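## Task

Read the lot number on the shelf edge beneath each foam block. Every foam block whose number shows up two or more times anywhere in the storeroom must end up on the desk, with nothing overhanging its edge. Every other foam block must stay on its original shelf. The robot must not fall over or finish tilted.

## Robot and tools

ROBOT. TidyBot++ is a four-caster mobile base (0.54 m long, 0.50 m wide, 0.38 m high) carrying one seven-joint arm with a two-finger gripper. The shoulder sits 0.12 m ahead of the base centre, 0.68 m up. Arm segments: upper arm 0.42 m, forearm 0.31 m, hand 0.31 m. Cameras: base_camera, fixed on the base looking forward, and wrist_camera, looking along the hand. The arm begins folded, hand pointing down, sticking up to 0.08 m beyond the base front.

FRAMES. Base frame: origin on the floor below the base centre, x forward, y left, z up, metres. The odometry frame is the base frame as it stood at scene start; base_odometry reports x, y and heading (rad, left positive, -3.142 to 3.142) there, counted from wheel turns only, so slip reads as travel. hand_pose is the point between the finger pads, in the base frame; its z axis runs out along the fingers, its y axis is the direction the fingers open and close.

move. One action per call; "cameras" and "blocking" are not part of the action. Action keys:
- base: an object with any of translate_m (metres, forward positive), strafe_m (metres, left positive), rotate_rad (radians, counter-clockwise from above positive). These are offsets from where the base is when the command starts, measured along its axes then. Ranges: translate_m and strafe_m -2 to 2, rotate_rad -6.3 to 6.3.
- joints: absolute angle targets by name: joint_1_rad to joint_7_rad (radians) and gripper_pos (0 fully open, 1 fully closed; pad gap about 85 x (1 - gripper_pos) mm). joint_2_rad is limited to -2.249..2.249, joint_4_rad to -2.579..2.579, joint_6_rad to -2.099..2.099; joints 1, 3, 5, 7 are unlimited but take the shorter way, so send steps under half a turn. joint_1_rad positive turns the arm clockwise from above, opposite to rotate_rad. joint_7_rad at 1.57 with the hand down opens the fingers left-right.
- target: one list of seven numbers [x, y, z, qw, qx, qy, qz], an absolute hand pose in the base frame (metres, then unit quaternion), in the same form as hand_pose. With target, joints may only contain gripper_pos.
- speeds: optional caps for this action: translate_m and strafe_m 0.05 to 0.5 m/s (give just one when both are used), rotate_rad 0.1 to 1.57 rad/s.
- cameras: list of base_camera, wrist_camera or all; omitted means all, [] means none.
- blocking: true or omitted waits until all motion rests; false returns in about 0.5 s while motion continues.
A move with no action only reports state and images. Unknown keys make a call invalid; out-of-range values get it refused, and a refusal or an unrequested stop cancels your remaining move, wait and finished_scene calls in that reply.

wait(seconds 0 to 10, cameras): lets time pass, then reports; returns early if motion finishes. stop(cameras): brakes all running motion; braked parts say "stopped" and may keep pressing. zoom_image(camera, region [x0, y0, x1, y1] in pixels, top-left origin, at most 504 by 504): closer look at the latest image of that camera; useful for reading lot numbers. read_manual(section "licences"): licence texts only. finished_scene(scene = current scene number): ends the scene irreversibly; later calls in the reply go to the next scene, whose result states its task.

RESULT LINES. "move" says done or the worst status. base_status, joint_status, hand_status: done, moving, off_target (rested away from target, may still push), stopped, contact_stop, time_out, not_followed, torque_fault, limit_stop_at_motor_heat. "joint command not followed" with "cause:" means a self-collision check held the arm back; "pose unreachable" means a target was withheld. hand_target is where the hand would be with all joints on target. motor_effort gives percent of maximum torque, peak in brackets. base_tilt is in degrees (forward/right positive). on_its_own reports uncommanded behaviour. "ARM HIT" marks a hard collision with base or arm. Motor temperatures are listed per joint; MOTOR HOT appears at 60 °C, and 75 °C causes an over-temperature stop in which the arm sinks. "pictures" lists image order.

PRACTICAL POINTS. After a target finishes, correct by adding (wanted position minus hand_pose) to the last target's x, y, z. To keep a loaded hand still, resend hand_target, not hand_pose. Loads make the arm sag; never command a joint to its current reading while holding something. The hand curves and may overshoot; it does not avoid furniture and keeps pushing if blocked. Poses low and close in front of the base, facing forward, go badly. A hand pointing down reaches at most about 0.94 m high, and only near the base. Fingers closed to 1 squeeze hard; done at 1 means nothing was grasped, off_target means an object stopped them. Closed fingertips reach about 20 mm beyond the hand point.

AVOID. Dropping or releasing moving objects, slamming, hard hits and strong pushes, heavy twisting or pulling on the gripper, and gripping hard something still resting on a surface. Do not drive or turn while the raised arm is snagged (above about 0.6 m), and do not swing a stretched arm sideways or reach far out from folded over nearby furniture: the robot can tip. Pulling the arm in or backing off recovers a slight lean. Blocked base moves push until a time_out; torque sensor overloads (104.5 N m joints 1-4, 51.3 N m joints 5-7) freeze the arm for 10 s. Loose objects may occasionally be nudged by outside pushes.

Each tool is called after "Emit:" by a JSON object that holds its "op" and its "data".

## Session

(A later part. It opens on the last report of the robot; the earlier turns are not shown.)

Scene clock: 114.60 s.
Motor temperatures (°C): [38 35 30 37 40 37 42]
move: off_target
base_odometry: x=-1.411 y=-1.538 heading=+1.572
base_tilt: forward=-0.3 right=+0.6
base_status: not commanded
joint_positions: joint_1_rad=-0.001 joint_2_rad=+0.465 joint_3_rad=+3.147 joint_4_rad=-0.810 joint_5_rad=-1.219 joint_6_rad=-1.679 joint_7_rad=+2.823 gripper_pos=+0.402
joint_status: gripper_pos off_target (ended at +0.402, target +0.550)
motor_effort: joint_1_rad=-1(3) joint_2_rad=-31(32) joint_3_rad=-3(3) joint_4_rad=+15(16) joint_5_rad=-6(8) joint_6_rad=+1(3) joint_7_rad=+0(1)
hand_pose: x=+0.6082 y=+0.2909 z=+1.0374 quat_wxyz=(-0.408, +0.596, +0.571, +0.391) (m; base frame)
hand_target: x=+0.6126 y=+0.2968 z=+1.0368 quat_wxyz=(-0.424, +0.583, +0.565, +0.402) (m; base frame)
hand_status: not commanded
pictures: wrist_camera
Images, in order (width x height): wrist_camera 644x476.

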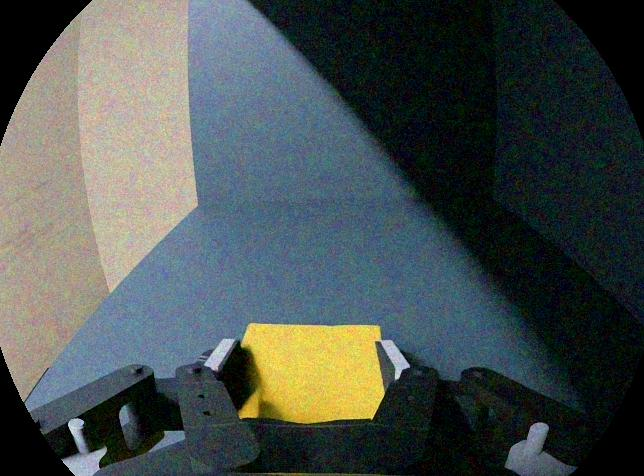

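Emit:
{"op": "move", "data": {"joints": {"joint_2_rad":0.48,"joint_4_rad":-0.55,"gripper_pos":0.6}, "cameras": ["wrist_camera"]}}

Emit:
{"op": "move", "data": {"joints": {"joint_2_rad":-0.3,"joint_4_rad":-1.3}, "cameras": []}}

Emit:
{"op": "move", "data": {"joints": {"joint_2_rad":-0.8,"joint_4_rad":-2.0}, "cameras": ["wrist_camera"]}}

Scene clock: 116.20 s.
Motor temperatures (°C): [38 35 30 37 40 37 42]
move: off_target
base_odometry: x=-1.411 y=-1.538 heading=+1.572
base_tilt: forward=-0.3 right=+0.6
base_status: not commanded
joint_positions: joint_1_rad=-0.001 joint_2_rad=+0.465 joint_3_rad=+3.147 joint_4_rad=-0.566 joint_5_rad=-1.219 joint_6_rad=-1.679 joint_7_rad=+2.823 gripper_pos=+0.402
joint_status: gripper_pos off_target (ended at +0.402, target +0.600); the others done
motor_effort: joint_1_rad=-1(1) joint_2_rad=-32(34) joint_3_rad=-3(3) joint_4_rad=+15(17) joint_5_rad=-7(8) joint_6_rad=+4(5) joint_7_rad=+0(1)
hand_pose: x=+0.6042 y=+0.2910 z=+1.1102 quat_wxyz=(-0.336, +0.544, +0.617, +0.460) (m; base frame)
hand_target: x=+0.6072 y=+0.2967 z=+1.1218 quat_wxyz=(-0.340, +0.519, +0.619, +0.481) (m; base frame)
hand_status: not commanded
pictures: wrist_camera
Images, in order (width x height): wrist_camera 644x476.

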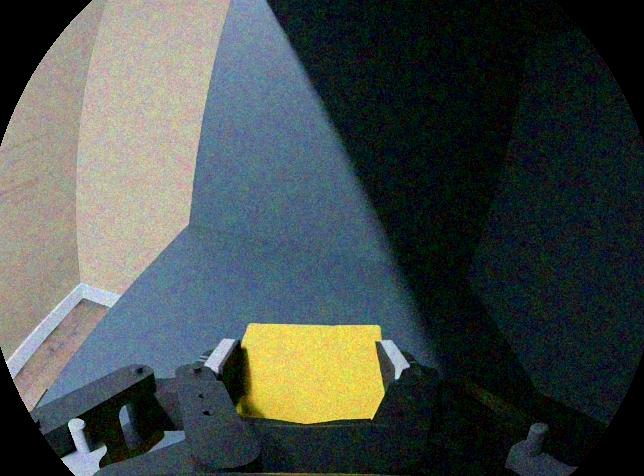

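Scene clock: 118.27 s.
Motor temperatures (°C): [38 35 30 37 40 37 42]
move: done
base_odometry: x=-1.411 y=-1.538 heading=+1.572
base_tilt: forward=-0.3 right=+0.6
base_status: not commanded
joint_positions: joint_1_rad=-0.001 joint_2_rad=-0.291 joint_3_rad=+3.147 joint_4_rad=-1.271 joint_5_rad=-1.219 joint_6_rad=-1.679 joint_7_rad=+2.823 gripper_pos=+0.402
joint_status: all done
motor_effort: joint_1_rad=+0(1) joint_2_rad=-4(33) joint_3_rad=+2(3) joint_4_rad=+15(16) joint_5_rad=-6(7) joint_6_rad=+5(6) joint_7_rad=+0(1)
hand_pose: x=+0.2917 y=+0.2904 z=+1.1536 quat_wxyz=(-0.320, +0.531, +0.624, +0.475) (m; base frame)
hand_target: x=+0.2864 y=+0.2968 z=+1.1590 quat_wxyz=(-0.330, +0.512, +0.625, +0.489) (m; base frame)
hand_status: not commanded
pictures: none
No camera images: "cameras" was empty.

Scene clock: 120.23 s.
Motor temperatures (°C): [38 35 30 37 40 37 42]
move: done
base_odometry: x=-1.411 y=-1.538 heading=+1.572
base_tilt: forward=-0.3 right=+0.6
base_status: not commanded
joint_positions: joint_1_rad=-0.001 joint_2_rad=-0.781 joint_3_rad=+3.147 joint_4_rad=-1.971 joint_5_rad=-1.219 joint_6_rad=-1.679 joint_7_rad=+2.823 gripper_pos=+0.402
joint_status: all done
motor_effort: joint_1_rad=+0(1) joint_2_rad=+10(11) joint_3_rad=+5(5) joint_4_rad=+16(17) joint_5_rad=-7(8) joint_6_rad=+3(5) joint_7_rad=+0(1)
hand_pose: x=+0.1236 y=+0.2906 z=+0.9872 quat_wxyz=(-0.385, +0.577, +0.587, +0.417) (m; base frame)
hand_target: x=+0.1182 y=+0.2967 z=+0.9904 quat_wxyz=(-0.390, +0.559, +0.589, +0.435) (m; base frame)
hand_status: not commanded
pictures: wrist_camera
Images, in order (width x height): wrist_camera 644x476.

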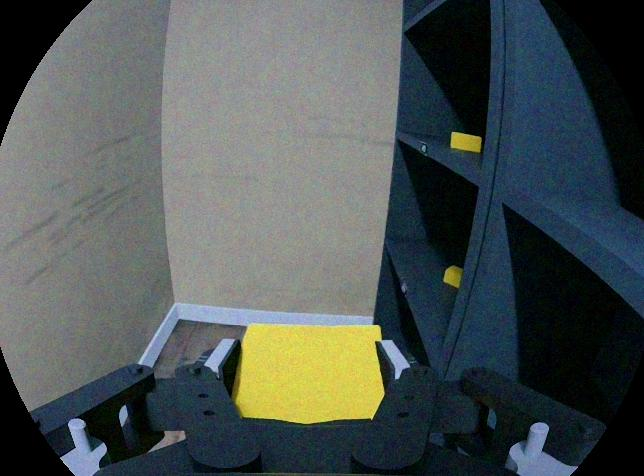

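Emit:
{"op": "move", "data": {"joints": {"joint_5_rad":0.0,"joint_6_rad":-1.35,"joint_7_rad":1.57}, "base": {"translate_m":-0.21}, "cameras": ["wrist_camera"]}}

Emit:
{"op": "move", "data": {"base": {"strafe_m":-1.4}, "cameras": ["base_camera"]}}

Emit:
{"op": "move", "data": {"base": {"strafe_m":-1.31}, "cameras": ["base_camera"]}}

Emit:
{"op": "move", "data": {"base": {"translate_m":1.85}, "cameras": ["base_camera"]}}

Emit:
{"op": "move", "data": {"base": {"strafe_m":1.2}}}

Scene clock: 122.70 s.
Motor temperatures (°C): [38 35 30 37 40 37 42]
move: done
base_odometry: x=-1.411 y=-1.748 heading=+1.572
base_tilt: forward=-0.4 right=+0.6
base_status: done
joint_positions: joint_1_rad=-0.001 joint_2_rad=-0.792 joint_3_rad=+3.147 joint_4_rad=-1.975 joint_5_rad=-0.069 joint_6_rad=-1.405 joint_7_rad=+1.612 gripper_pos=+0.402
joint_status: all done
motor_effort: joint_1_rad=+0(1) joint_2_rad=+7(11) joint_3_rad=+1(5) joint_4_rad=+19(20) joint_5_rad=+0(8) joint_6_rad=+5(6) joint_7_rad=-1(1)
hand_pose: x=+0.2741 y=+0.0215 z=+0.8321 quat_wxyz=(-0.030, +0.961, +0.022, +0.274) (m; base frame)
hand_target: x=+0.2838 y=+0.0017 z=+0.8305 quat_wxyz=(+0.000, +0.957, +0.000, +0.292) (m; base frame)
hand_status: not commanded
pictures: wrist_camera
Images, in order (width x height): wrist_camera 644x476.

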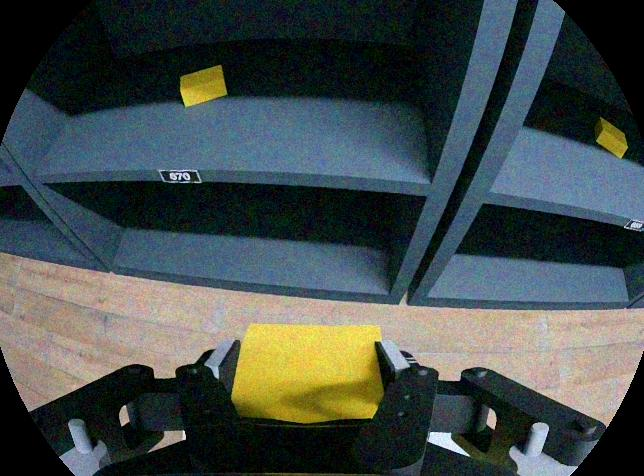

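Scene clock: 126.87 s.
Motor temperatures (°C): [38 35 30 37 40 37 42]
move: done
base_odometry: x=-0.011 y=-1.746 heading=+1.572
base_tilt: forward=-0.3 right=+0.6
base_status: done
joint_positions: joint_1_rad=-0.001 joint_2_rad=-0.792 joint_3_rad=+3.146 joint_4_rad=-1.975 joint_5_rad=-0.064 joint_6_rad=-1.404 joint_7_rad=+1.612 gripper_pos=+0.402
joint_status: not commanded
motor_effort: joint_1_rad=-1(1) joint_2_rad=+8(9) joint_3_rad=+1(3) joint_4_rad=+19(20) joint_5_rad=+0(1) joint_6_rad=+5(6) joint_7_rad=+0(1)
hand_pose: x=+0.2744 y=+0.0203 z=+0.8322 quat_wxyz=(-0.027, +0.961, +0.022, +0.274) (m; base frame)
hand_target: x=+0.2838 y=+0.0017 z=+0.8305 quat_wxyz=(+0.000, +0.957, +0.000, +0.292) (m; base frame)
hand_status: not commanded
pictures: base_camera
Images, in order (width x height): base_camera 644x364.

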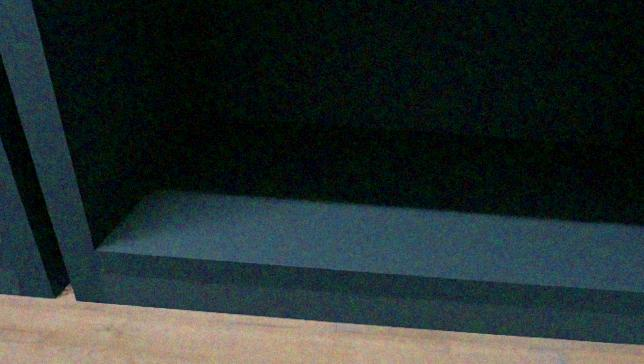

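Scene clock: 130.87 s.
Motor temperatures (°C): [38 35 30 37 40 37 42]
move: done
base_odometry: x=+1.300 y=-1.746 heading=+1.571
base_tilt: forward=-0.3 right=+0.6
base_status: done
joint_positions: joint_1_rad=-0.001 joint_2_rad=-0.792 joint_3_rad=+3.146 joint_4_rad=-1.975 joint_5_rad=-0.063 joint_6_rad=-1.404 joint_7_rad=+1.612 gripper_pos=+0.402
joint_status: not commanded
motor_effort: joint_1_rad=+0(1) joint_2_rad=+8(9) joint_3_rad=+1(2) joint_4_rad=+19(19) joint_5_rad=+0(1) joint_6_rad=+5(6) joint_7_rad=+0(1)
hand_pose: x=+0.2744 y=+0.0199 z=+0.8322 quat_wxyz=(-0.027, +0.961, +0.022, +0.274) (m; base frame)
hand_target: x=+0.2838 y=+0.0017 z=+0.8305 quat_wxyz=(+0.000, +0.957, +0.000, +0.292) (m; base frame)
hand_status: not commanded
pictures: base_camera
Images, in order (width x height): base_camera 644x364.

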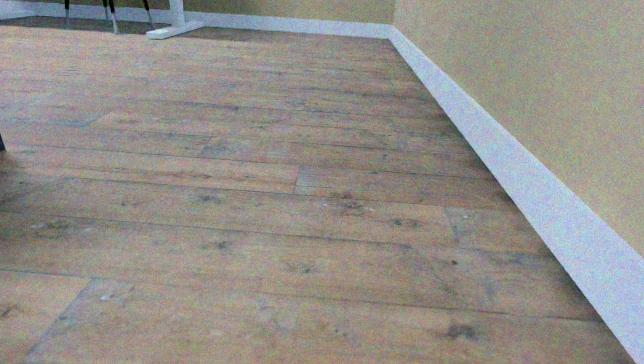

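Scene clock: 135.93 s.
Motor temperatures (°C): [38 35 30 37 40 37 42]
move: done
base_odometry: x=+1.299 y=+0.105 heading=+1.571
base_tilt: forward=-0.4 right=+0.6
base_status: done
joint_positions: joint_1_rad=-0.001 joint_2_rad=-0.793 joint_3_rad=+3.146 joint_4_rad=-1.975 joint_5_rad=-0.063 joint_6_rad=-1.400 joint_7_rad=+1.612 gripper_pos=+0.402
joint_status: not commanded
motor_effort: joint_1_rad=+0(1) joint_2_rad=+8(10) joint_3_rad=+1(1) joint_4_rad=+19(20) joint_5_rad=+0(0) joint_6_rad=+5(6) joint_7_rad=+0(1)
hand_pose: x=+0.2751 y=+0.0199 z=+0.8331 quat_wxyz=(-0.027, +0.960, +0.022, +0.277) (m; base frame)
hand_target: x=+0.2838 y=+0.0017 z=+0.8305 quat_wxyz=(+0.000, +0.957, +0.000, +0.292) (m; base frame)
hand_status: not commanded
pictures: base_camera
Images, in order (width x height): base_camera 644x364.

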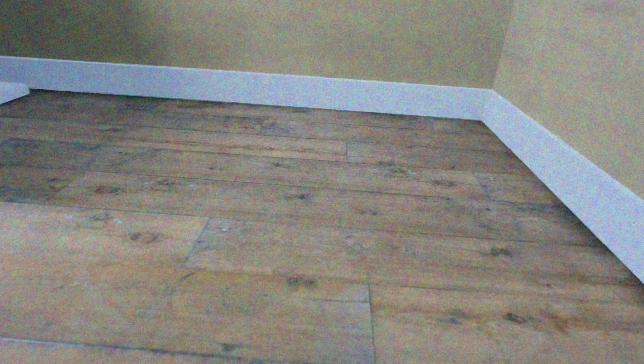

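Scene clock: 139.70 s.
Motor temperatures (°C): [38 35 30 37 40 37 42]
move: done
base_odometry: x=+0.099 y=+0.105 heading=+1.570
base_tilt: forward=-0.4 right=+0.6
base_status: done
joint_positions: joint_1_rad=-0.001 joint_2_rad=-0.793 joint_3_rad=+3.146 joint_4_rad=-1.975 joint_5_rad=-0.061 joint_6_rad=-1.400 joint_7_rad=+1.612 gripper_pos=+0.402
joint_status: not commanded
motor_effort: joint_1_rad=+0(1) joint_2_rad=+8(9) joint_3_rad=+1(2) joint_4_rad=+19(20) joint_5_rad=+0(1) joint_6_rad=+5(6) joint_7_rad=+0(1)
hand_pose: x=+0.2751 y=+0.0195 z=+0.8330 quat_wxyz=(-0.026, +0.960, +0.022, +0.277) (m; base frame)
hand_target: x=+0.2838 y=+0.0017 z=+0.8305 quat_wxyz=(+0.000, +0.957, +0.000, +0.292) (m; base frame)
hand_status: not commanded
pictures: base_camera, wrist_camera
Images, in order (width x height): base_camera 644x364, wrist_camera 644x476.

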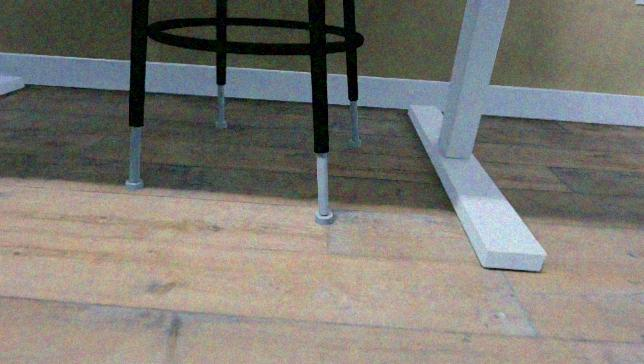

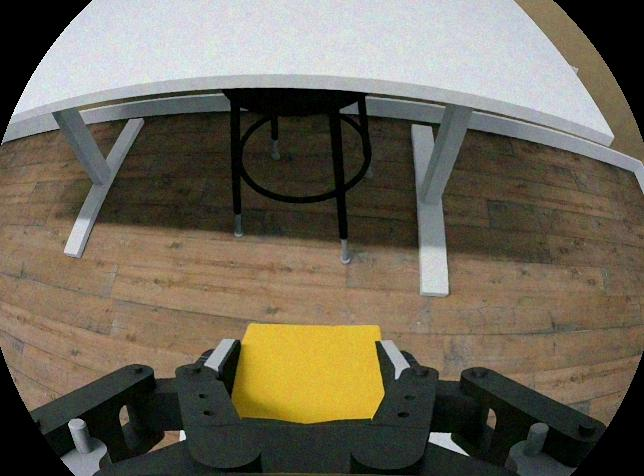

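Emit:
{"op": "move", "data": {"target": [0.58, 0.0, 0.92, 0, 1, 0, 0]}}

Emit:
{"op": "move", "data": {"base": {"translate_m":0.22}}}

Scene clock: 143.13 s.
Motor temperatures (°C): [38 35 30 37 40 37 42]
move: off_target
base_odometry: x=+0.099 y=+0.105 heading=+1.570
base_tilt: forward=-0.3 right=+0.6
base_status: not commanded
joint_positions: joint_1_rad=-0.001 joint_2_rad=+0.483 joint_3_rad=+3.173 joint_4_rad=-0.467 joint_5_rad=-0.061 joint_6_rad=-2.039 joint_7_rad=+1.612 gripper_pos=+0.402
joint_status: not commanded
motor_effort: joint_1_rad=+0(1) joint_2_rad=-31(32) joint_3_rad=+0(1) joint_4_rad=+16(20) joint_5_rad=+0(0) joint_6_rad=+2(6) joint_7_rad=+0(1)
hand_pose: x=+0.6179 y=+0.0089 z=+0.9297 quat_wxyz=(-0.016, +0.997, +0.024, +0.077) (m; base frame)
hand_target: x=+0.6093 y=-0.0004 z=+0.9214 quat_wxyz=(+0.001, +0.999, +0.000, +0.047) (m; base frame)
hand_status: off_target (0.040 m and 9.4 deg from the pose sent, 0.318 m and 32.4 deg at the start; a joint's target at an end of its range on 75 of 75 steps)
pictures: base_camera, wrist_camera
Images, in order (width x height): base_camera 644x364, wrist_camera 644x476.

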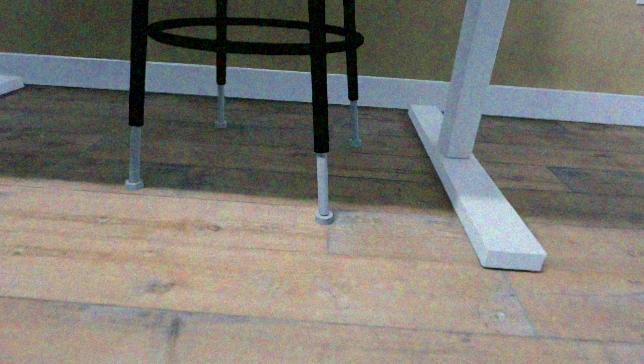

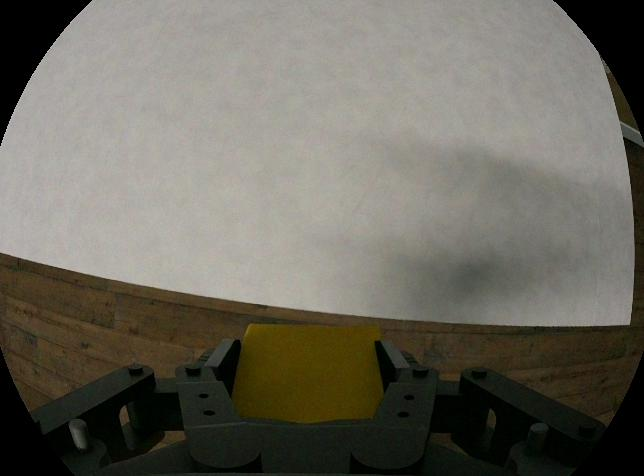

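Scene clock: 144.83 s.
Motor temperatures (°C): [38 35 30 37 40 37 42]
move: done
base_odometry: x=+0.098 y=+0.325 heading=+1.571
base_tilt: forward=-0.3 right=+0.6
base_status: done
joint_positions: joint_1_rad=-0.001 joint_2_rad=+0.496 joint_3_rad=+3.173 joint_4_rad=-0.464 joint_5_rad=-0.061 joint_6_rad=-2.046 joint_7_rad=+1.612 gripper_pos=+0.402
joint_status: not commanded
motor_effort: joint_1_rad=-1(2) joint_2_rad=-32(35) joint_3_rad=+0(1) joint_4_rad=+14(16) joint_5_rad=+0(1) joint_6_rad=+1(3) joint_7_rad=+0(1)
hand_pose: x=+0.6192 y=+0.0087 z=+0.9239 quat_wxyz=(-0.016, +0.997, +0.024, +0.069) (m; base frame)
hand_target: x=+0.6093 y=-0.0004 z=+0.9214 quat_wxyz=(+0.001, +0.999, +0.000, +0.047) (m; base frame)
hand_status: not commanded
pictures: base_camera, wrist_camera
Images, in order (width x height): base_camera 644x364, wrist_camera 644x476.

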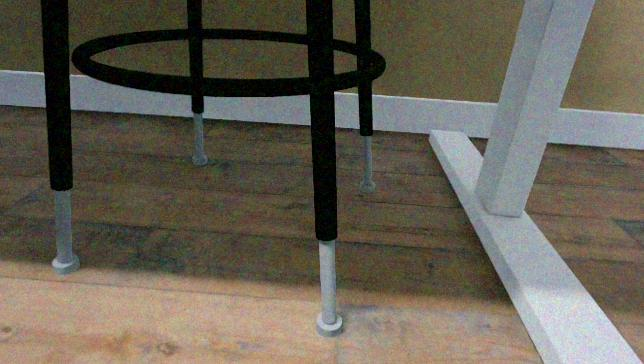

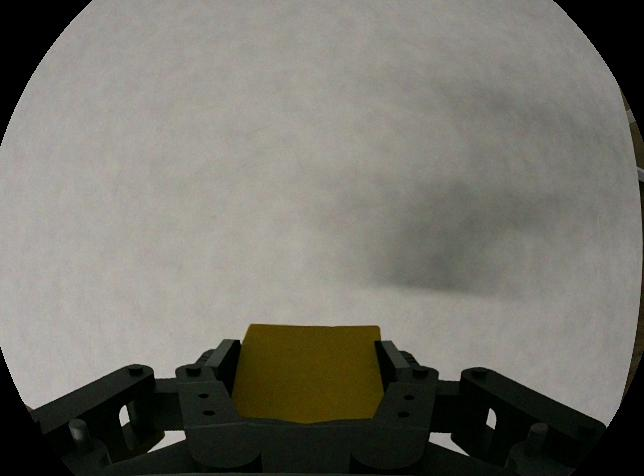

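Emit:
{"op": "move", "data": {"target": [0.61, 0.0, 0.85, 0, 1, 0, 0], "cameras": []}}

Emit:
{"op": "move", "data": {"target": [0.61, 0.0, 0.815, 0, 1, 0, 0]}}

Scene clock: 146.67 s.
Motor temperatures (°C): [38 35 30 37 40 37 42]
move: done
base_odometry: x=+0.098 y=+0.325 heading=+1.571
base_tilt: forward=-0.3 right=+0.6
base_status: not commanded
joint_positions: joint_1_rad=-0.002 joint_2_rad=+0.486 joint_3_rad=+3.173 joint_4_rad=-0.715 joint_5_rad=-0.061 joint_6_rad=-1.968 joint_7_rad=+1.612 gripper_pos=+0.402
joint_status: not commanded
motor_effort: joint_1_rad=+0(1) joint_2_rad=-32(34) joint_3_rad=+0(1) joint_4_rad=+16(17) joint_5_rad=+0(1) joint_6_rad=+0(2) joint_7_rad=+0(1)
hand_pose: x=+0.6006 y=+0.0087 z=+0.8562 quat_wxyz=(-0.021, +1.000, +0.019, -0.013) (m; base frame)
hand_target: x=+0.6100 y=+0.0000 z=+0.8500 quat_wxyz=(+0.000, +1.000, +0.000, +0.000) (m; base frame)
hand_status: done (0.014 m and 3.6 deg from the pose sent, 0.075 m and 8.5 deg at the start)
pictures: none
No camera images: "cameras" was empty.

Scene clock: 147.80 s.
Motor temperatures (°C): [38 35 30 37 40 37 42]
move: done
base_odometry: x=+0.098 y=+0.325 heading=+1.571
base_tilt: forward=-0.3 right=+0.6
base_status: not commanded
joint_positions: joint_1_rad=-0.002 joint_2_rad=+0.456 joint_3_rad=+3.173 joint_4_rad=-0.881 joint_5_rad=-0.061 joint_6_rad=-1.836 joint_7_rad=+1.612 gripper_pos=+0.402
joint_status: not commanded
motor_effort: joint_1_rad=+0(1) joint_2_rad=-32(33) joint_3_rad=+0(0) joint_4_rad=+17(18) joint_5_rad=+0(0) joint_6_rad=+0(1) joint_7_rad=+0(0)
hand_pose: x=+0.6007 y=+0.0087 z=+0.8215 quat_wxyz=(-0.023, +1.000, +0.014, -0.015) (m; base frame)
hand_target: x=+0.6100 y=+0.0000 z=+0.8150 quat_wxyz=(+0.000, +1.000, +0.000, +0.000) (m; base frame)
hand_status: done (0.014 m and 3.6 deg from the pose sent, 0.043 m and 3.6 deg at the start)
pictures: base_camera, wrist_camera
Images, in order (width x height): base_camera 644x364, wrist_camera 644x476.

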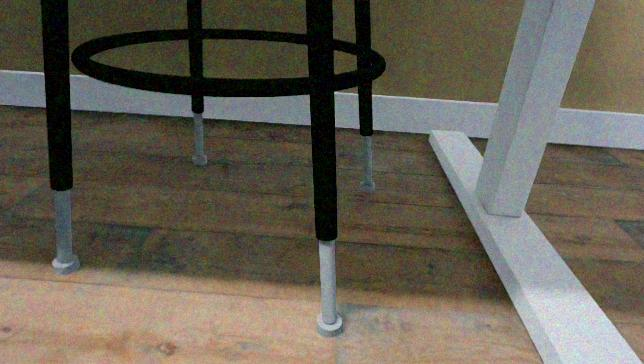

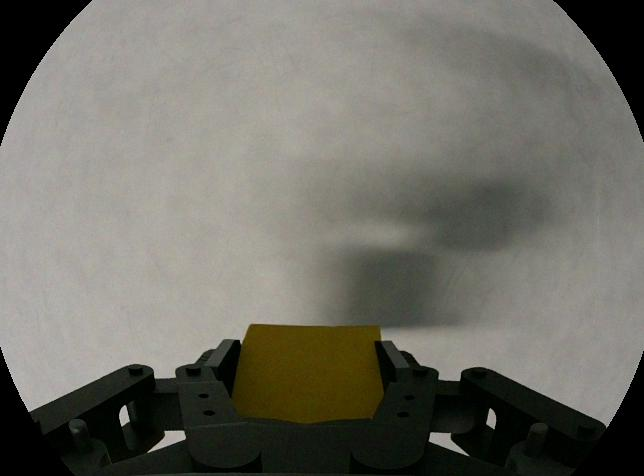

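Shadow converging; keep lowering.

Emit:
{"op": "move", "data": {"target": [0.61, 0.0, 0.79, 0, 1, 0, 0], "cameras": ["wrist_camera"]}}

Emit:
{"op": "move", "data": {"target": [0.61, 0.0, 0.775, 0, 1, 0, 0], "cameras": ["wrist_camera"]}}

Emit:
{"op": "move", "data": {"target": [0.61, 0.0, 0.76, 0, 1, 0, 0], "cameras": ["wrist_camera"]}}

Scene clock: 148.93 s.
Motor temperatures (°C): [38 35 30 37 40 37 42]
move: done
base_odometry: x=+0.098 y=+0.325 heading=+1.571
base_tilt: forward=-0.3 right=+0.6
base_status: not commanded
joint_positions: joint_1_rad=-0.002 joint_2_rad=+0.441 joint_3_rad=+3.173 joint_4_rad=-0.983 joint_5_rad=-0.061 joint_6_rad=-1.748 joint_7_rad=+1.612 gripper_pos=+0.403
joint_status: not commanded
motor_effort: joint_1_rad=-1(1) joint_2_rad=-31(34) joint_3_rad=+0(0) joint_4_rad=+17(18) joint_5_rad=+0(1) joint_6_rad=-1(1) joint_7_rad=+0(0)
hand_pose: x=+0.6008 y=+0.0086 z=+0.7975 quat_wxyz=(-0.024, +1.000, +0.012, -0.014) (m; base frame)
hand_target: x=+0.6100 y=+0.0000 z=+0.7900 quat_wxyz=(+0.000, +1.000, +0.000, +0.000) (m; base frame)
hand_status: done (0.015 m and 3.5 deg from the pose sent, 0.034 m and 3.6 deg at the start)
pictures: wrist_camera
Images, in order (width x height): wrist_camera 644x476.

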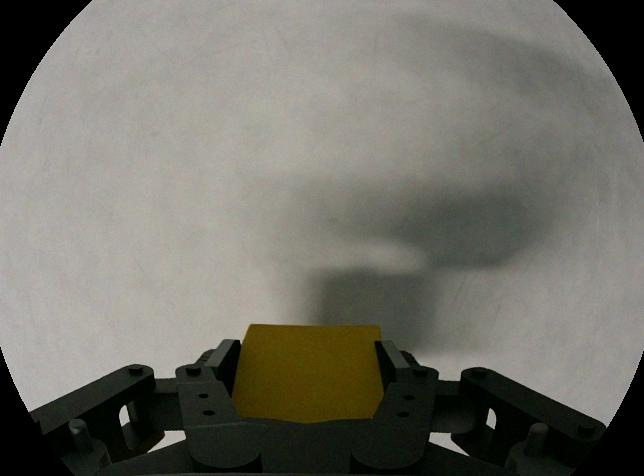

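Scene clock: 149.70 s.
Motor temperatures (°C): [38 35 30 37 40 37 42]
move: done
base_odometry: x=+0.098 y=+0.325 heading=+1.571
base_tilt: forward=-0.3 right=+0.6
base_status: not commanded
joint_positions: joint_1_rad=-0.002 joint_2_rad=+0.435 joint_3_rad=+3.173 joint_4_rad=-1.038 joint_5_rad=-0.061 joint_6_rad=-1.695 joint_7_rad=+1.612 gripper_pos=+0.403
joint_status: not commanded
motor_effort: joint_1_rad=+0(1) joint_2_rad=-31(33) joint_3_rad=+0(0) joint_4_rad=+17(18) joint_5_rad=+0(0) joint_6_rad=+0(1) joint_7_rad=+0(1)
hand_pose: x=+0.6015 y=+0.0085 z=+0.7829 quat_wxyz=(-0.024, +1.000, +0.010, -0.013) (m; base frame)
hand_target: x=+0.6100 y=+0.0000 z=+0.7750 quat_wxyz=(+0.000, +1.000, +0.000, +0.000) (m; base frame)
hand_status: done (0.014 m and 3.3 deg from the pose sent, 0.026 m and 3.5 deg at the start)
pictures: wrist_camera
Images, in order (width x height): wrist_camera 644x476.

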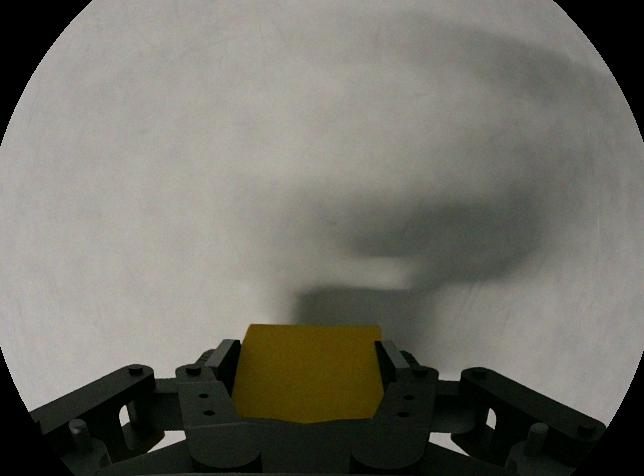

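Scene clock: 150.73 s.
Motor temperatures (°C): [38 35 30 37 40 37 42]
move: done
base_odometry: x=+0.098 y=+0.325 heading=+1.571
base_tilt: forward=-0.3 right=+0.6
base_status: not commanded
joint_positions: joint_1_rad=-0.002 joint_2_rad=+0.428 joint_3_rad=+3.173 joint_4_rad=-1.088 joint_5_rad=-0.061 joint_6_rad=-1.644 joint_7_rad=+1.612 gripper_pos=+0.403
joint_status: not commanded
motor_effort: joint_1_rad=+0(1) joint_2_rad=-31(33) joint_3_rad=+0(0) joint_4_rad=+16(18) joint_5_rad=+0(1) joint_6_rad=+0(2) joint_7_rad=+0(0)
hand_pose: x=+0.6024 y=+0.0083 z=+0.7709 quat_wxyz=(-0.024, +1.000, +0.009, -0.008) (m; base frame)
hand_target: x=+0.6100 y=+0.0000 z=+0.7600 quat_wxyz=(+0.000, +1.000, +0.000, +0.000) (m; base frame)
hand_status: done (0.016 m and 3.1 deg from the pose sent, 0.026 m and 3.3 deg at the start)
pictures: wrist_camera
Images, in order (width x height): wrist_camera 644x476.

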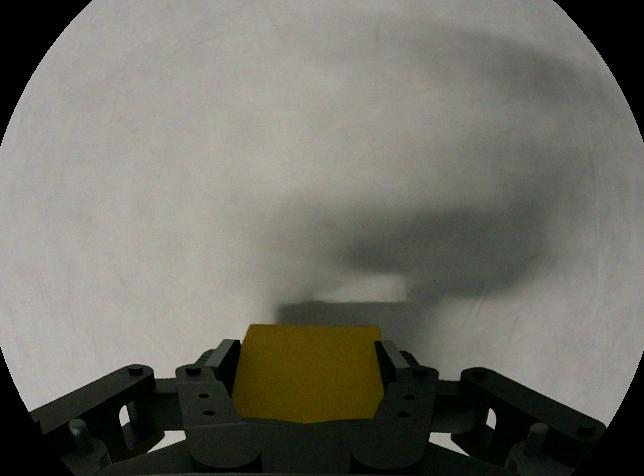

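Emit:
{"op": "move", "data": {"target": [0.61, 0.0, 0.747, 0, 1, 0, 0], "cameras": ["wrist_camera"]}}

Emit:
{"op": "move", "data": {"target": [0.61, 0.0, 0.738, 0, 1, 0, 0], "cameras": ["wrist_camera"]}}

Scene clock: 151.67 s.
Motor temperatures (°C): [38 35 30 37 40 37 42]
move: done
base_odometry: x=+0.098 y=+0.325 heading=+1.571
base_tilt: forward=-0.3 right=+0.6
base_status: not commanded
joint_positions: joint_1_rad=-0.002 joint_2_rad=+0.410 joint_3_rad=+3.173 joint_4_rad=-1.117 joint_5_rad=-0.061 joint_6_rad=-1.614 joint_7_rad=+1.612 gripper_pos=+0.403
joint_status: not commanded
motor_effort: joint_1_rad=+0(1) joint_2_rad=-26(31) joint_3_rad=+0(0) joint_4_rad=+15(17) joint_5_rad=+1(1) joint_6_rad=+2(2) joint_7_rad=+0(1)
hand_pose: x=+0.6018 y=+0.0082 z=+0.7705 quat_wxyz=(-0.024, +1.000, +0.008, +0.001) (m; base frame)
hand_target: x=+0.6100 y=+0.0000 z=+0.7470 quat_wxyz=(+0.000, +1.000, +0.000, +0.000) (m; base frame)
hand_status: done (0.026 m and 2.9 deg from the pose sent, 0.026 m and 3.1 deg at the start)
pictures: wrist_camera
Images, in order (width x height): wrist_camera 644x476.

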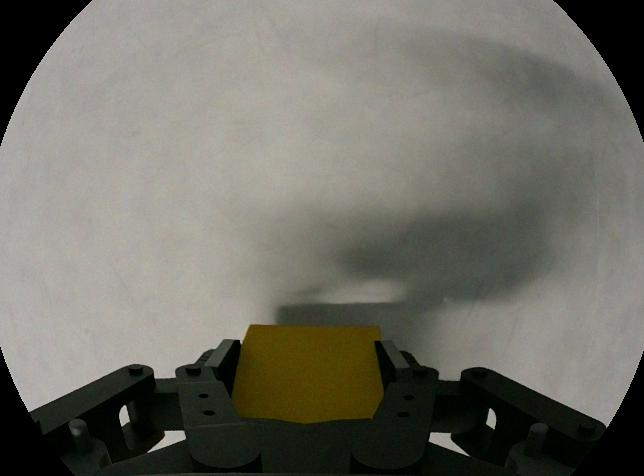

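Scene clock: 152.30 s.
Motor temperatures (°C): [38 35 30 37 40 37 42]
move: off_target
base_odometry: x=+0.098 y=+0.325 heading=+1.571
base_tilt: forward=-0.3 right=+0.6
base_status: not commanded
joint_positions: joint_1_rad=-0.002 joint_2_rad=+0.397 joint_3_rad=+3.173 joint_4_rad=-1.137 joint_5_rad=-0.061 joint_6_rad=-1.593 joint_7_rad=+1.612 gripper_pos=+0.403
joint_status: not commanded
motor_effort: joint_1_rad=+0(1) joint_2_rad=-23(27) joint_3_rad=+0(1) joint_4_rad=+13(15) joint_5_rad=+1(2) joint_6_rad=+3(3) joint_7_rad=+0(1)
hand_pose: x=+0.6013 y=+0.0081 z=+0.7704 quat_wxyz=(-0.024, +1.000, +0.008, +0.008) (m; base frame)
hand_target: x=+0.6100 y=+0.0000 z=+0.7380 quat_wxyz=(+0.000, +1.000, +0.000, +0.000) (m; base frame)
hand_status: off_target (0.035 m and 3.1 deg from the pose sent, 0.034 m and 2.9 deg at the start)
pictures: wrist_camera
Images, in order (width x height): wrist_camera 644x476.

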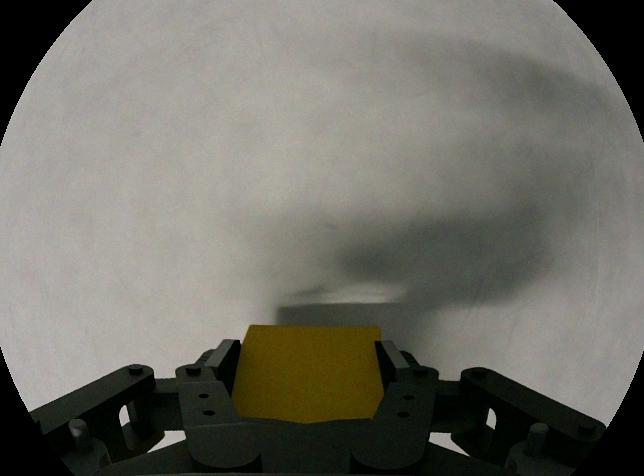

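Emit:
{"op": "move", "data": {"target": [0.61, 0.0, 0.758, 0, 1, 0, 0], "cameras": []}}

Emit:
{"op": "move", "data": {"joints": {"gripper_pos":0.25}, "cameras": ["wrist_camera"]}}

Emit:
{"op": "move", "data": {"joints": {"gripper_pos":0}, "cameras": ["wrist_camera"]}}

Emit:
{"op": "move", "data": {"target": [0.60, 0.0, 0.92, 0, 1, 0, 0], "cameras": ["wrist_camera"]}}

Scene clock: 153.33 s.
Motor temperatures (°C): [38 35 30 37 40 37 42]
move: done
base_odometry: x=+0.098 y=+0.325 heading=+1.571
base_tilt: forward=-0.3 right=+0.6
base_status: not commanded
joint_positions: joint_1_rad=-0.002 joint_2_rad=+0.401 joint_3_rad=+3.173 joint_4_rad=-1.129 joint_5_rad=-0.061 joint_6_rad=-1.596 joint_7_rad=+1.612 gripper_pos=+0.403
joint_status: not commanded
motor_effort: joint_1_rad=+0(0) joint_2_rad=-27(28) joint_3_rad=+1(1) joint_4_rad=+17(18) joint_5_rad=+1(2) joint_6_rad=+5(5) joint_7_rad=-1(1)
hand_pose: x=+0.6029 y=+0.0081 z=+0.7711 quat_wxyz=(-0.024, +1.000, +0.008, +0.009) (m; base frame)
hand_target: x=+0.6100 y=+0.0000 z=+0.7580 quat_wxyz=(+0.000, +1.000, +0.000, +0.000) (m; base frame)
hand_status: done (0.017 m and 3.1 deg from the pose sent, 0.017 m and 3.1 deg at the start)
pictures: none
No camera images: "cameras" was empty.

Scene clock: 154.13 s.
Motor temperatures (°C): [38 35 30 37 40 37 42]
move: done
base_odometry: x=+0.098 y=+0.325 heading=+1.571
base_tilt: forward=-0.3 right=+0.6
base_status: not commanded
joint_positions: joint_1_rad=-0.002 joint_2_rad=+0.410 joint_3_rad=+3.173 joint_4_rad=-1.129 joint_5_rad=-0.061 joint_6_rad=-1.596 joint_7_rad=+1.612 gripper_pos=+0.250
joint_status: all done
motor_effort: joint_1_rad=-1(1) joint_2_rad=-31(32) joint_3_rad=+0(1) joint_4_rad=+17(18) joint_5_rad=+0(1) joint_6_rad=+0(5) joint_7_rad=+0(1)
hand_pose: x=+0.6037 y=+0.0081 z=+0.7667 quat_wxyz=(-0.024, +1.000, +0.008, +0.004) (m; base frame)
hand_target: x=+0.6100 y=+0.0000 z=+0.7580 quat_wxyz=(+0.000, +1.000, +0.000, +0.000) (m; base frame)
hand_status: not commanded
pictures: wrist_camera
Images, in order (width x height): wrist_camera 644x476.

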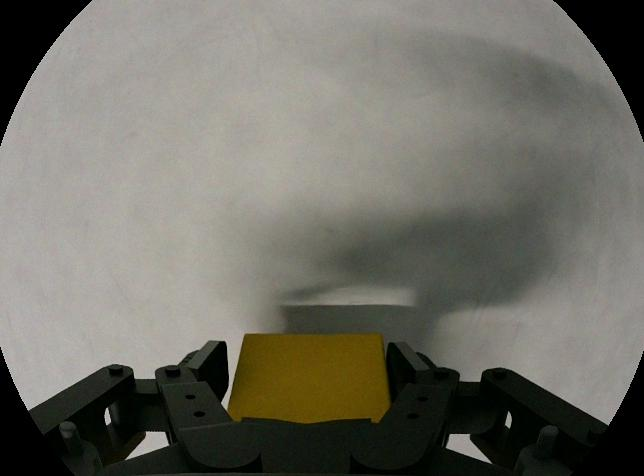

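Scene clock: 154.80 s.
Motor temperatures (°C): [38 35 30 37 40 37 42]
move: done
base_odometry: x=+0.098 y=+0.325 heading=+1.571
base_tilt: forward=-0.3 right=+0.6
base_status: not commanded
joint_positions: joint_1_rad=-0.002 joint_2_rad=+0.410 joint_3_rad=+3.173 joint_4_rad=-1.129 joint_5_rad=-0.061 joint_6_rad=-1.596 joint_7_rad=+1.612 gripper_pos=+0.000
joint_status: all done
motor_effort: joint_1_rad=+0(1) joint_2_rad=-31(32) joint_3_rad=+0(0) joint_4_rad=+17(18) joint_5_rad=+0(0) joint_6_rad=+0(1) joint_7_rad=+0(1)
hand_pose: x=+0.6037 y=+0.0081 z=+0.7667 quat_wxyz=(-0.024, +1.000, +0.008, +0.004) (m; base frame)
hand_target: x=+0.6100 y=+0.0000 z=+0.7580 quat_wxyz=(+0.000, +1.000, +0.000, +0.000) (m; base frame)
hand_status: not commanded
pictures: wrist_camera
Images, in order (width x height): wrist_camera 644x476.

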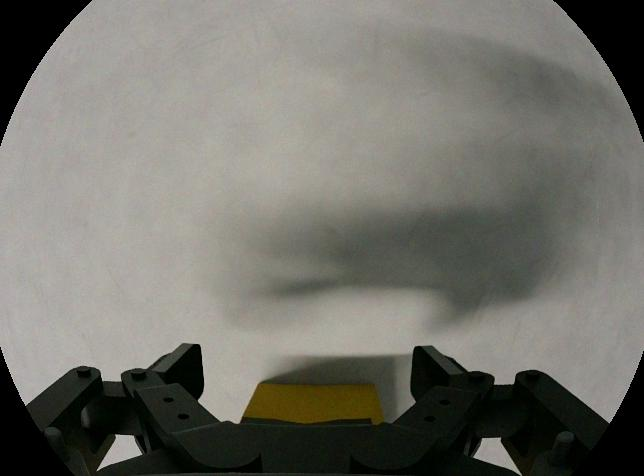

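Scene clock: 156.97 s.
Motor temperatures (°C): [38 36 30 37 40 37 42]
move: off_target
base_odometry: x=+0.098 y=+0.325 heading=+1.571
base_tilt: forward=-0.3 right=+0.6
base_status: not commanded
joint_positions: joint_1_rad=-0.002 joint_2_rad=+0.584 joint_3_rad=+3.176 joint_4_rad=-0.253 joint_5_rad=-0.061 joint_6_rad=-2.039 joint_7_rad=+1.612 gripper_pos=+0.000
joint_status: not commanded
motor_effort: joint_1_rad=+0(1) joint_2_rad=-34(34) joint_3_rad=+0(1) joint_4_rad=+14(18) joint_5_rad=+0(1) joint_6_rad=+2(3) joint_7_rad=+0(1)
hand_pose: x=+0.6666 y=+0.0086 z=+0.9428 quat_wxyz=(-0.011, +0.991, +0.026, +0.133) (m; base frame)
hand_target: x=+0.6606 y=-0.0007 z=+0.9259 quat_wxyz=(+0.001, +0.995, +0.000, +0.098) (m; base frame)
hand_status: off_target (0.071 m and 15.6 deg from the pose sent, 0.154 m and 2.9 deg at the start; a joint's target at an end of its range on 57 of 57 steps)
pictures: wrist_camera
Images, in order (width x height): wrist_camera 644x476.

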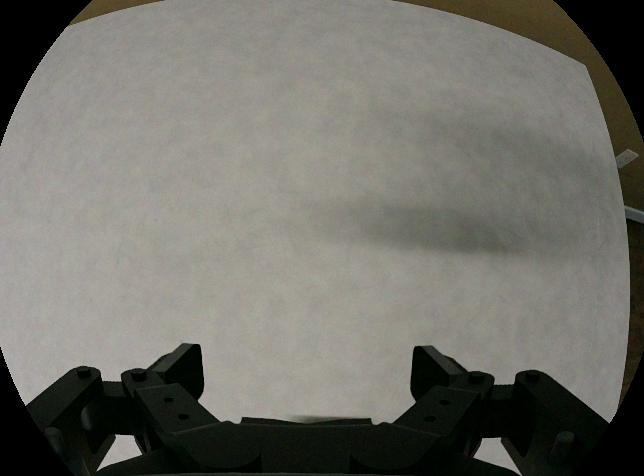

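Emit:
{"op": "move", "data": {"base": {"translate_m":-0.28}, "cameras": ["wrist_camera"]}}

Emit:
{"op": "move", "data": {"base": {"rotate_rad":1.571}, "joints": {"joint_1_rad":0.0,"joint_2_rad":-0.82,"joint_3_rad":3.14,"joint_4_rad":-2.12,"joint_5_rad":0.0,"joint_6_rad":-0.28}, "cameras": []}}

Emit:
{"op": "move", "data": {"base": {"translate_m":1.75,"strafe_m":-0.1}}}

Emit:
{"op": "move", "data": {"target": [0.44, 0.0, 1.22, 0, 0.887, 0, 0.462]}}

Scene clock: 159.23 s.
Motor temperatures (°C): [38 36 30 37 40 37 42]
move: done
base_odometry: x=+0.099 y=+0.045 heading=+1.572
base_tilt: forward=-0.3 right=+0.6
base_status: done
joint_positions: joint_1_rad=-0.002 joint_2_rad=+0.597 joint_3_rad=+3.178 joint_4_rad=-0.250 joint_5_rad=-0.061 joint_6_rad=-2.048 joint_7_rad=+1.612 gripper_pos=+0.000
joint_status: not commanded
motor_effort: joint_1_rad=+0(6) joint_2_rad=-34(37) joint_3_rad=+0(2) joint_4_rad=+15(15) joint_5_rad=+0(1) joint_6_rad=+2(4) joint_7_rad=+0(1)
hand_pose: x=+0.6675 y=+0.0081 z=+0.9359 quat_wxyz=(-0.011, +0.992, +0.025, +0.123) (m; base frame)
hand_target: x=+0.6606 y=-0.0007 z=+0.9259 quat_wxyz=(+0.001, +0.995, +0.000, +0.098) (m; base frame)
hand_status: not commanded
pictures: wrist_camera
Images, in order (width x height): wrist_camera 644x476.

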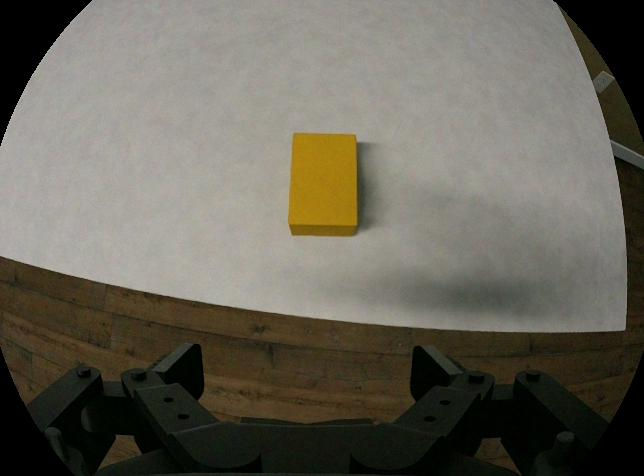

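Scene clock: 162.60 s.
Motor temperatures (°C): [38 36 30 37 40 37 42]
move: done
base_odometry: x=+0.099 y=+0.045 heading=-3.140
base_tilt: forward=-0.3 right=+0.6
base_status: done
joint_positions: joint_1_rad=-0.012 joint_2_rad=-0.804 joint_3_rad=+3.157 joint_4_rad=-2.088 joint_5_rad=-0.061 joint_6_rad=-0.338 joint_7_rad=+1.612 gripper_pos=+0.000
joint_status: all done
motor_effort: joint_1_rad=-1(6) joint_2_rad=+5(37) joint_3_rad=+1(4) joint_4_rad=+23(23) joint_5_rad=+0(2) joint_6_rad=+9(10) joint_7_rad=+0(1)
hand_pose: x=+0.4285 y=+0.0039 z=+1.0469 quat_wxyz=(-0.018, +0.725, -0.003, +0.689) (m; base frame)
hand_target: x=+0.4255 y=+0.0021 z=+1.0501 quat_wxyz=(+0.004, +0.710, +0.005, +0.704) (m; base frame)
hand_status: not commanded
pictures: none
No camera images: "cameras" was empty.

Scene clock: 167.47 s.
Motor temperatures (°C): [38 36 30 37 40 37 42]
move: done
base_odometry: x=-1.652 y=+0.143 heading=-3.139
base_tilt: forward=-0.4 right=+0.6
base_status: done
joint_positions: joint_1_rad=-0.012 joint_2_rad=-0.811 joint_3_rad=+3.156 joint_4_rad=-2.090 joint_5_rad=-0.061 joint_6_rad=-0.334 joint_7_rad=+1.612 gripper_pos=+0.000
joint_status: not commanded
motor_effort: joint_1_rad=-1(1) joint_2_rad=+5(8) joint_3_rad=+1(1) joint_4_rad=+23(23) joint_5_rad=+1(1) joint_6_rad=+9(10) joint_7_rad=+0(1)
hand_pose: x=+0.4262 y=+0.0045 z=+1.0492 quat_wxyz=(-0.018, +0.722, -0.002, +0.692) (m; base frame)
hand_target: x=+0.4255 y=+0.0021 z=+1.0501 quat_wxyz=(+0.004, +0.710, +0.005, +0.704) (m; base frame)
hand_status: not commanded
pictures: base_camera, wrist_camera
Images, in order (width x height): base_camera 644x364, wrist_camera 644x476.

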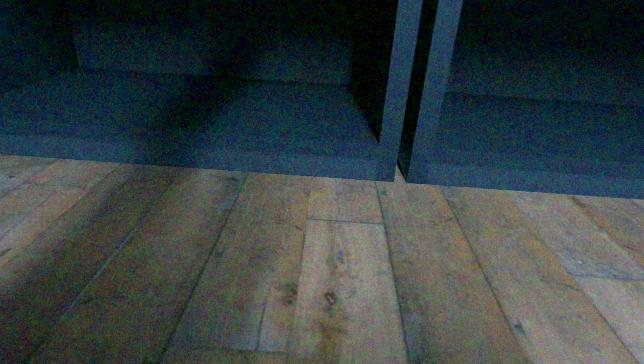

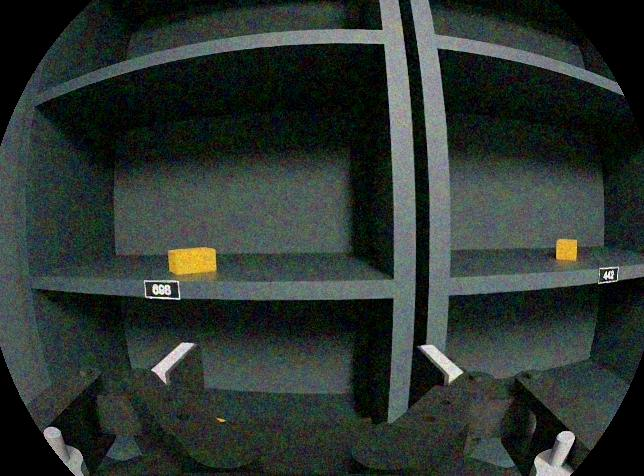

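Scene clock: 170.70 s.
Motor temperatures (°C): [38 36 30 37 40 37 42]
move: done
base_odometry: x=-1.652 y=+0.143 heading=-3.139
base_tilt: forward=-0.3 right=+0.6
base_status: not commanded
joint_positions: joint_1_rad=-0.012 joint_2_rad=-0.106 joint_3_rad=+3.156 joint_4_rad=-0.436 joint_5_rad=-0.061 joint_6_rad=-1.801 joint_7_rad=+1.612 gripper_pos=+0.000
joint_status: not commanded
motor_effort: joint_1_rad=+0(1) joint_2_rad=-7(7) joint_3_rad=+0(1) joint_4_rad=+10(24) joint_5_rad=+1(1) joint_6_rad=+8(10) joint_7_rad=+0(1)
hand_pose: x=+0.4394 y=+0.0185 z=+1.2328 quat_wxyz=(-0.013, +0.874, +0.037, +0.485) (m; base frame)
hand_target: x=+0.4400 y=+0.0000 z=+1.2200 quat_wxyz=(+0.000, +0.887, +0.000, +0.462) (m; base frame)
hand_status: done (0.022 m and 5.4 deg from the pose sent, 0.171 m and 32.6 deg at the start)
pictures: base_camera, wrist_camera
Images, in order (width x height): base_camera 644x364, wrist_camera 644x476.

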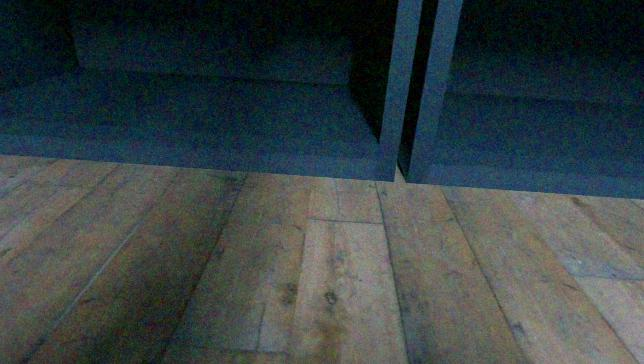

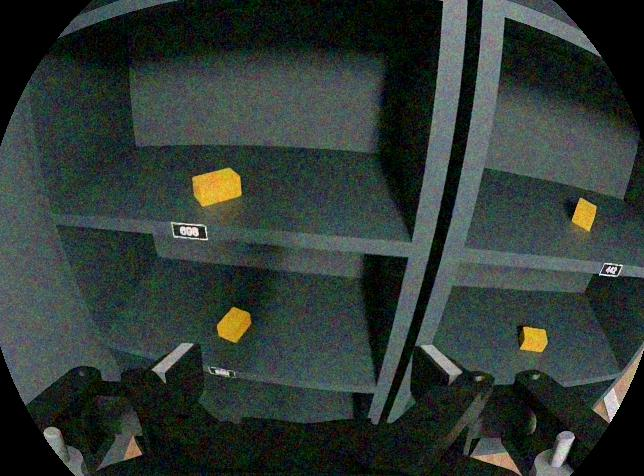

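Emit:
{"op": "move", "data": {"base": {"translate_m":0.25,"strafe_m":0.28}, "joints": {"joint_5_rad":0.06,"joint_6_rad":-1.84}}}

Emit:
{"op": "zoom_image", "data": {"camera": "wrist_camera", "region": [200, 100, 440, 300]}}

Emit:
{"op": "zoom_image", "data": {"camera": "wrist_camera", "region": [230, 320, 410, 430]}}

Scene clock: 172.83 s.
Motor temperatures (°C): [38 36 30 37 40 37 42]
move: done
base_odometry: x=-1.901 y=-0.138 heading=-3.140
base_tilt: forward=-0.3 right=+0.6
base_status: done
joint_positions: joint_1_rad=-0.012 joint_2_rad=-0.086 joint_3_rad=+3.157 joint_4_rad=-0.432 joint_5_rad=+0.008 joint_6_rad=-1.802 joint_7_rad=+1.612 gripper_pos=+0.000
joint_status: all done
motor_effort: joint_1_rad=+0(2) joint_2_rad=-8(11) joint_3_rad=+0(2) joint_4_rad=+11(12) joint_5_rad=+0(2) joint_6_rad=+7(8) joint_7_rad=+0(1)
hand_pose: x=+0.4506 y=-0.0030 z=+1.2271 quat_wxyz=(+0.013, +0.879, +0.013, +0.477) (m; base frame)
hand_target: x=+0.4415 y=-0.0176 z=+1.2230 quat_wxyz=(+0.021, +0.884, -0.020, +0.467) (m; base frame)
hand_status: not commanded
pictures: base_camera, wrist_camera
Images, in order (width x height): base_camera 644x364, wrist_camera 644x476.

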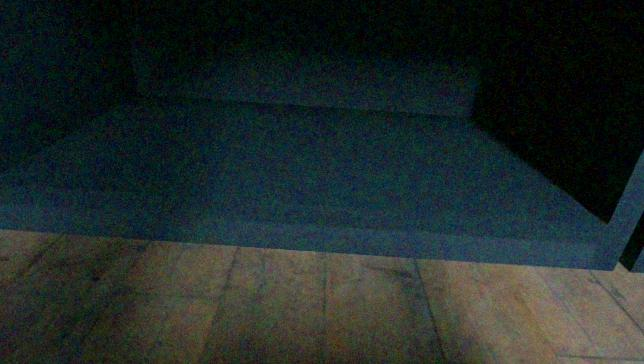

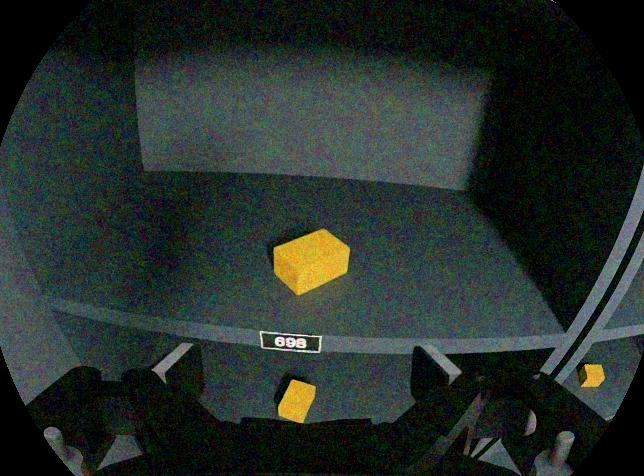

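Scaled by 2.100.

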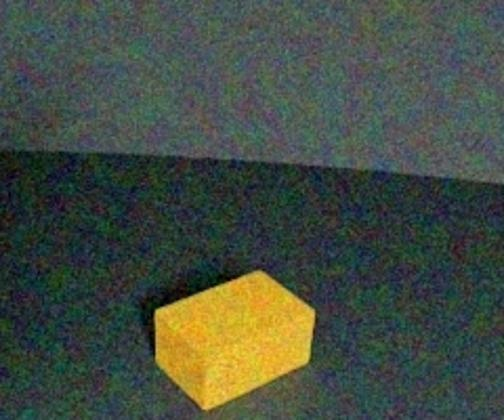

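Scaled by 2.800.

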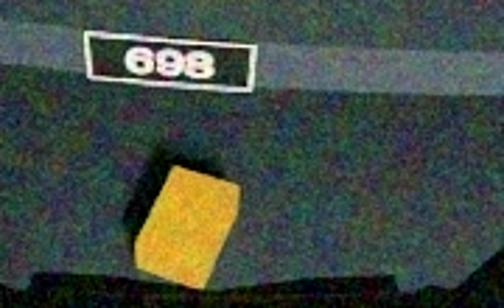

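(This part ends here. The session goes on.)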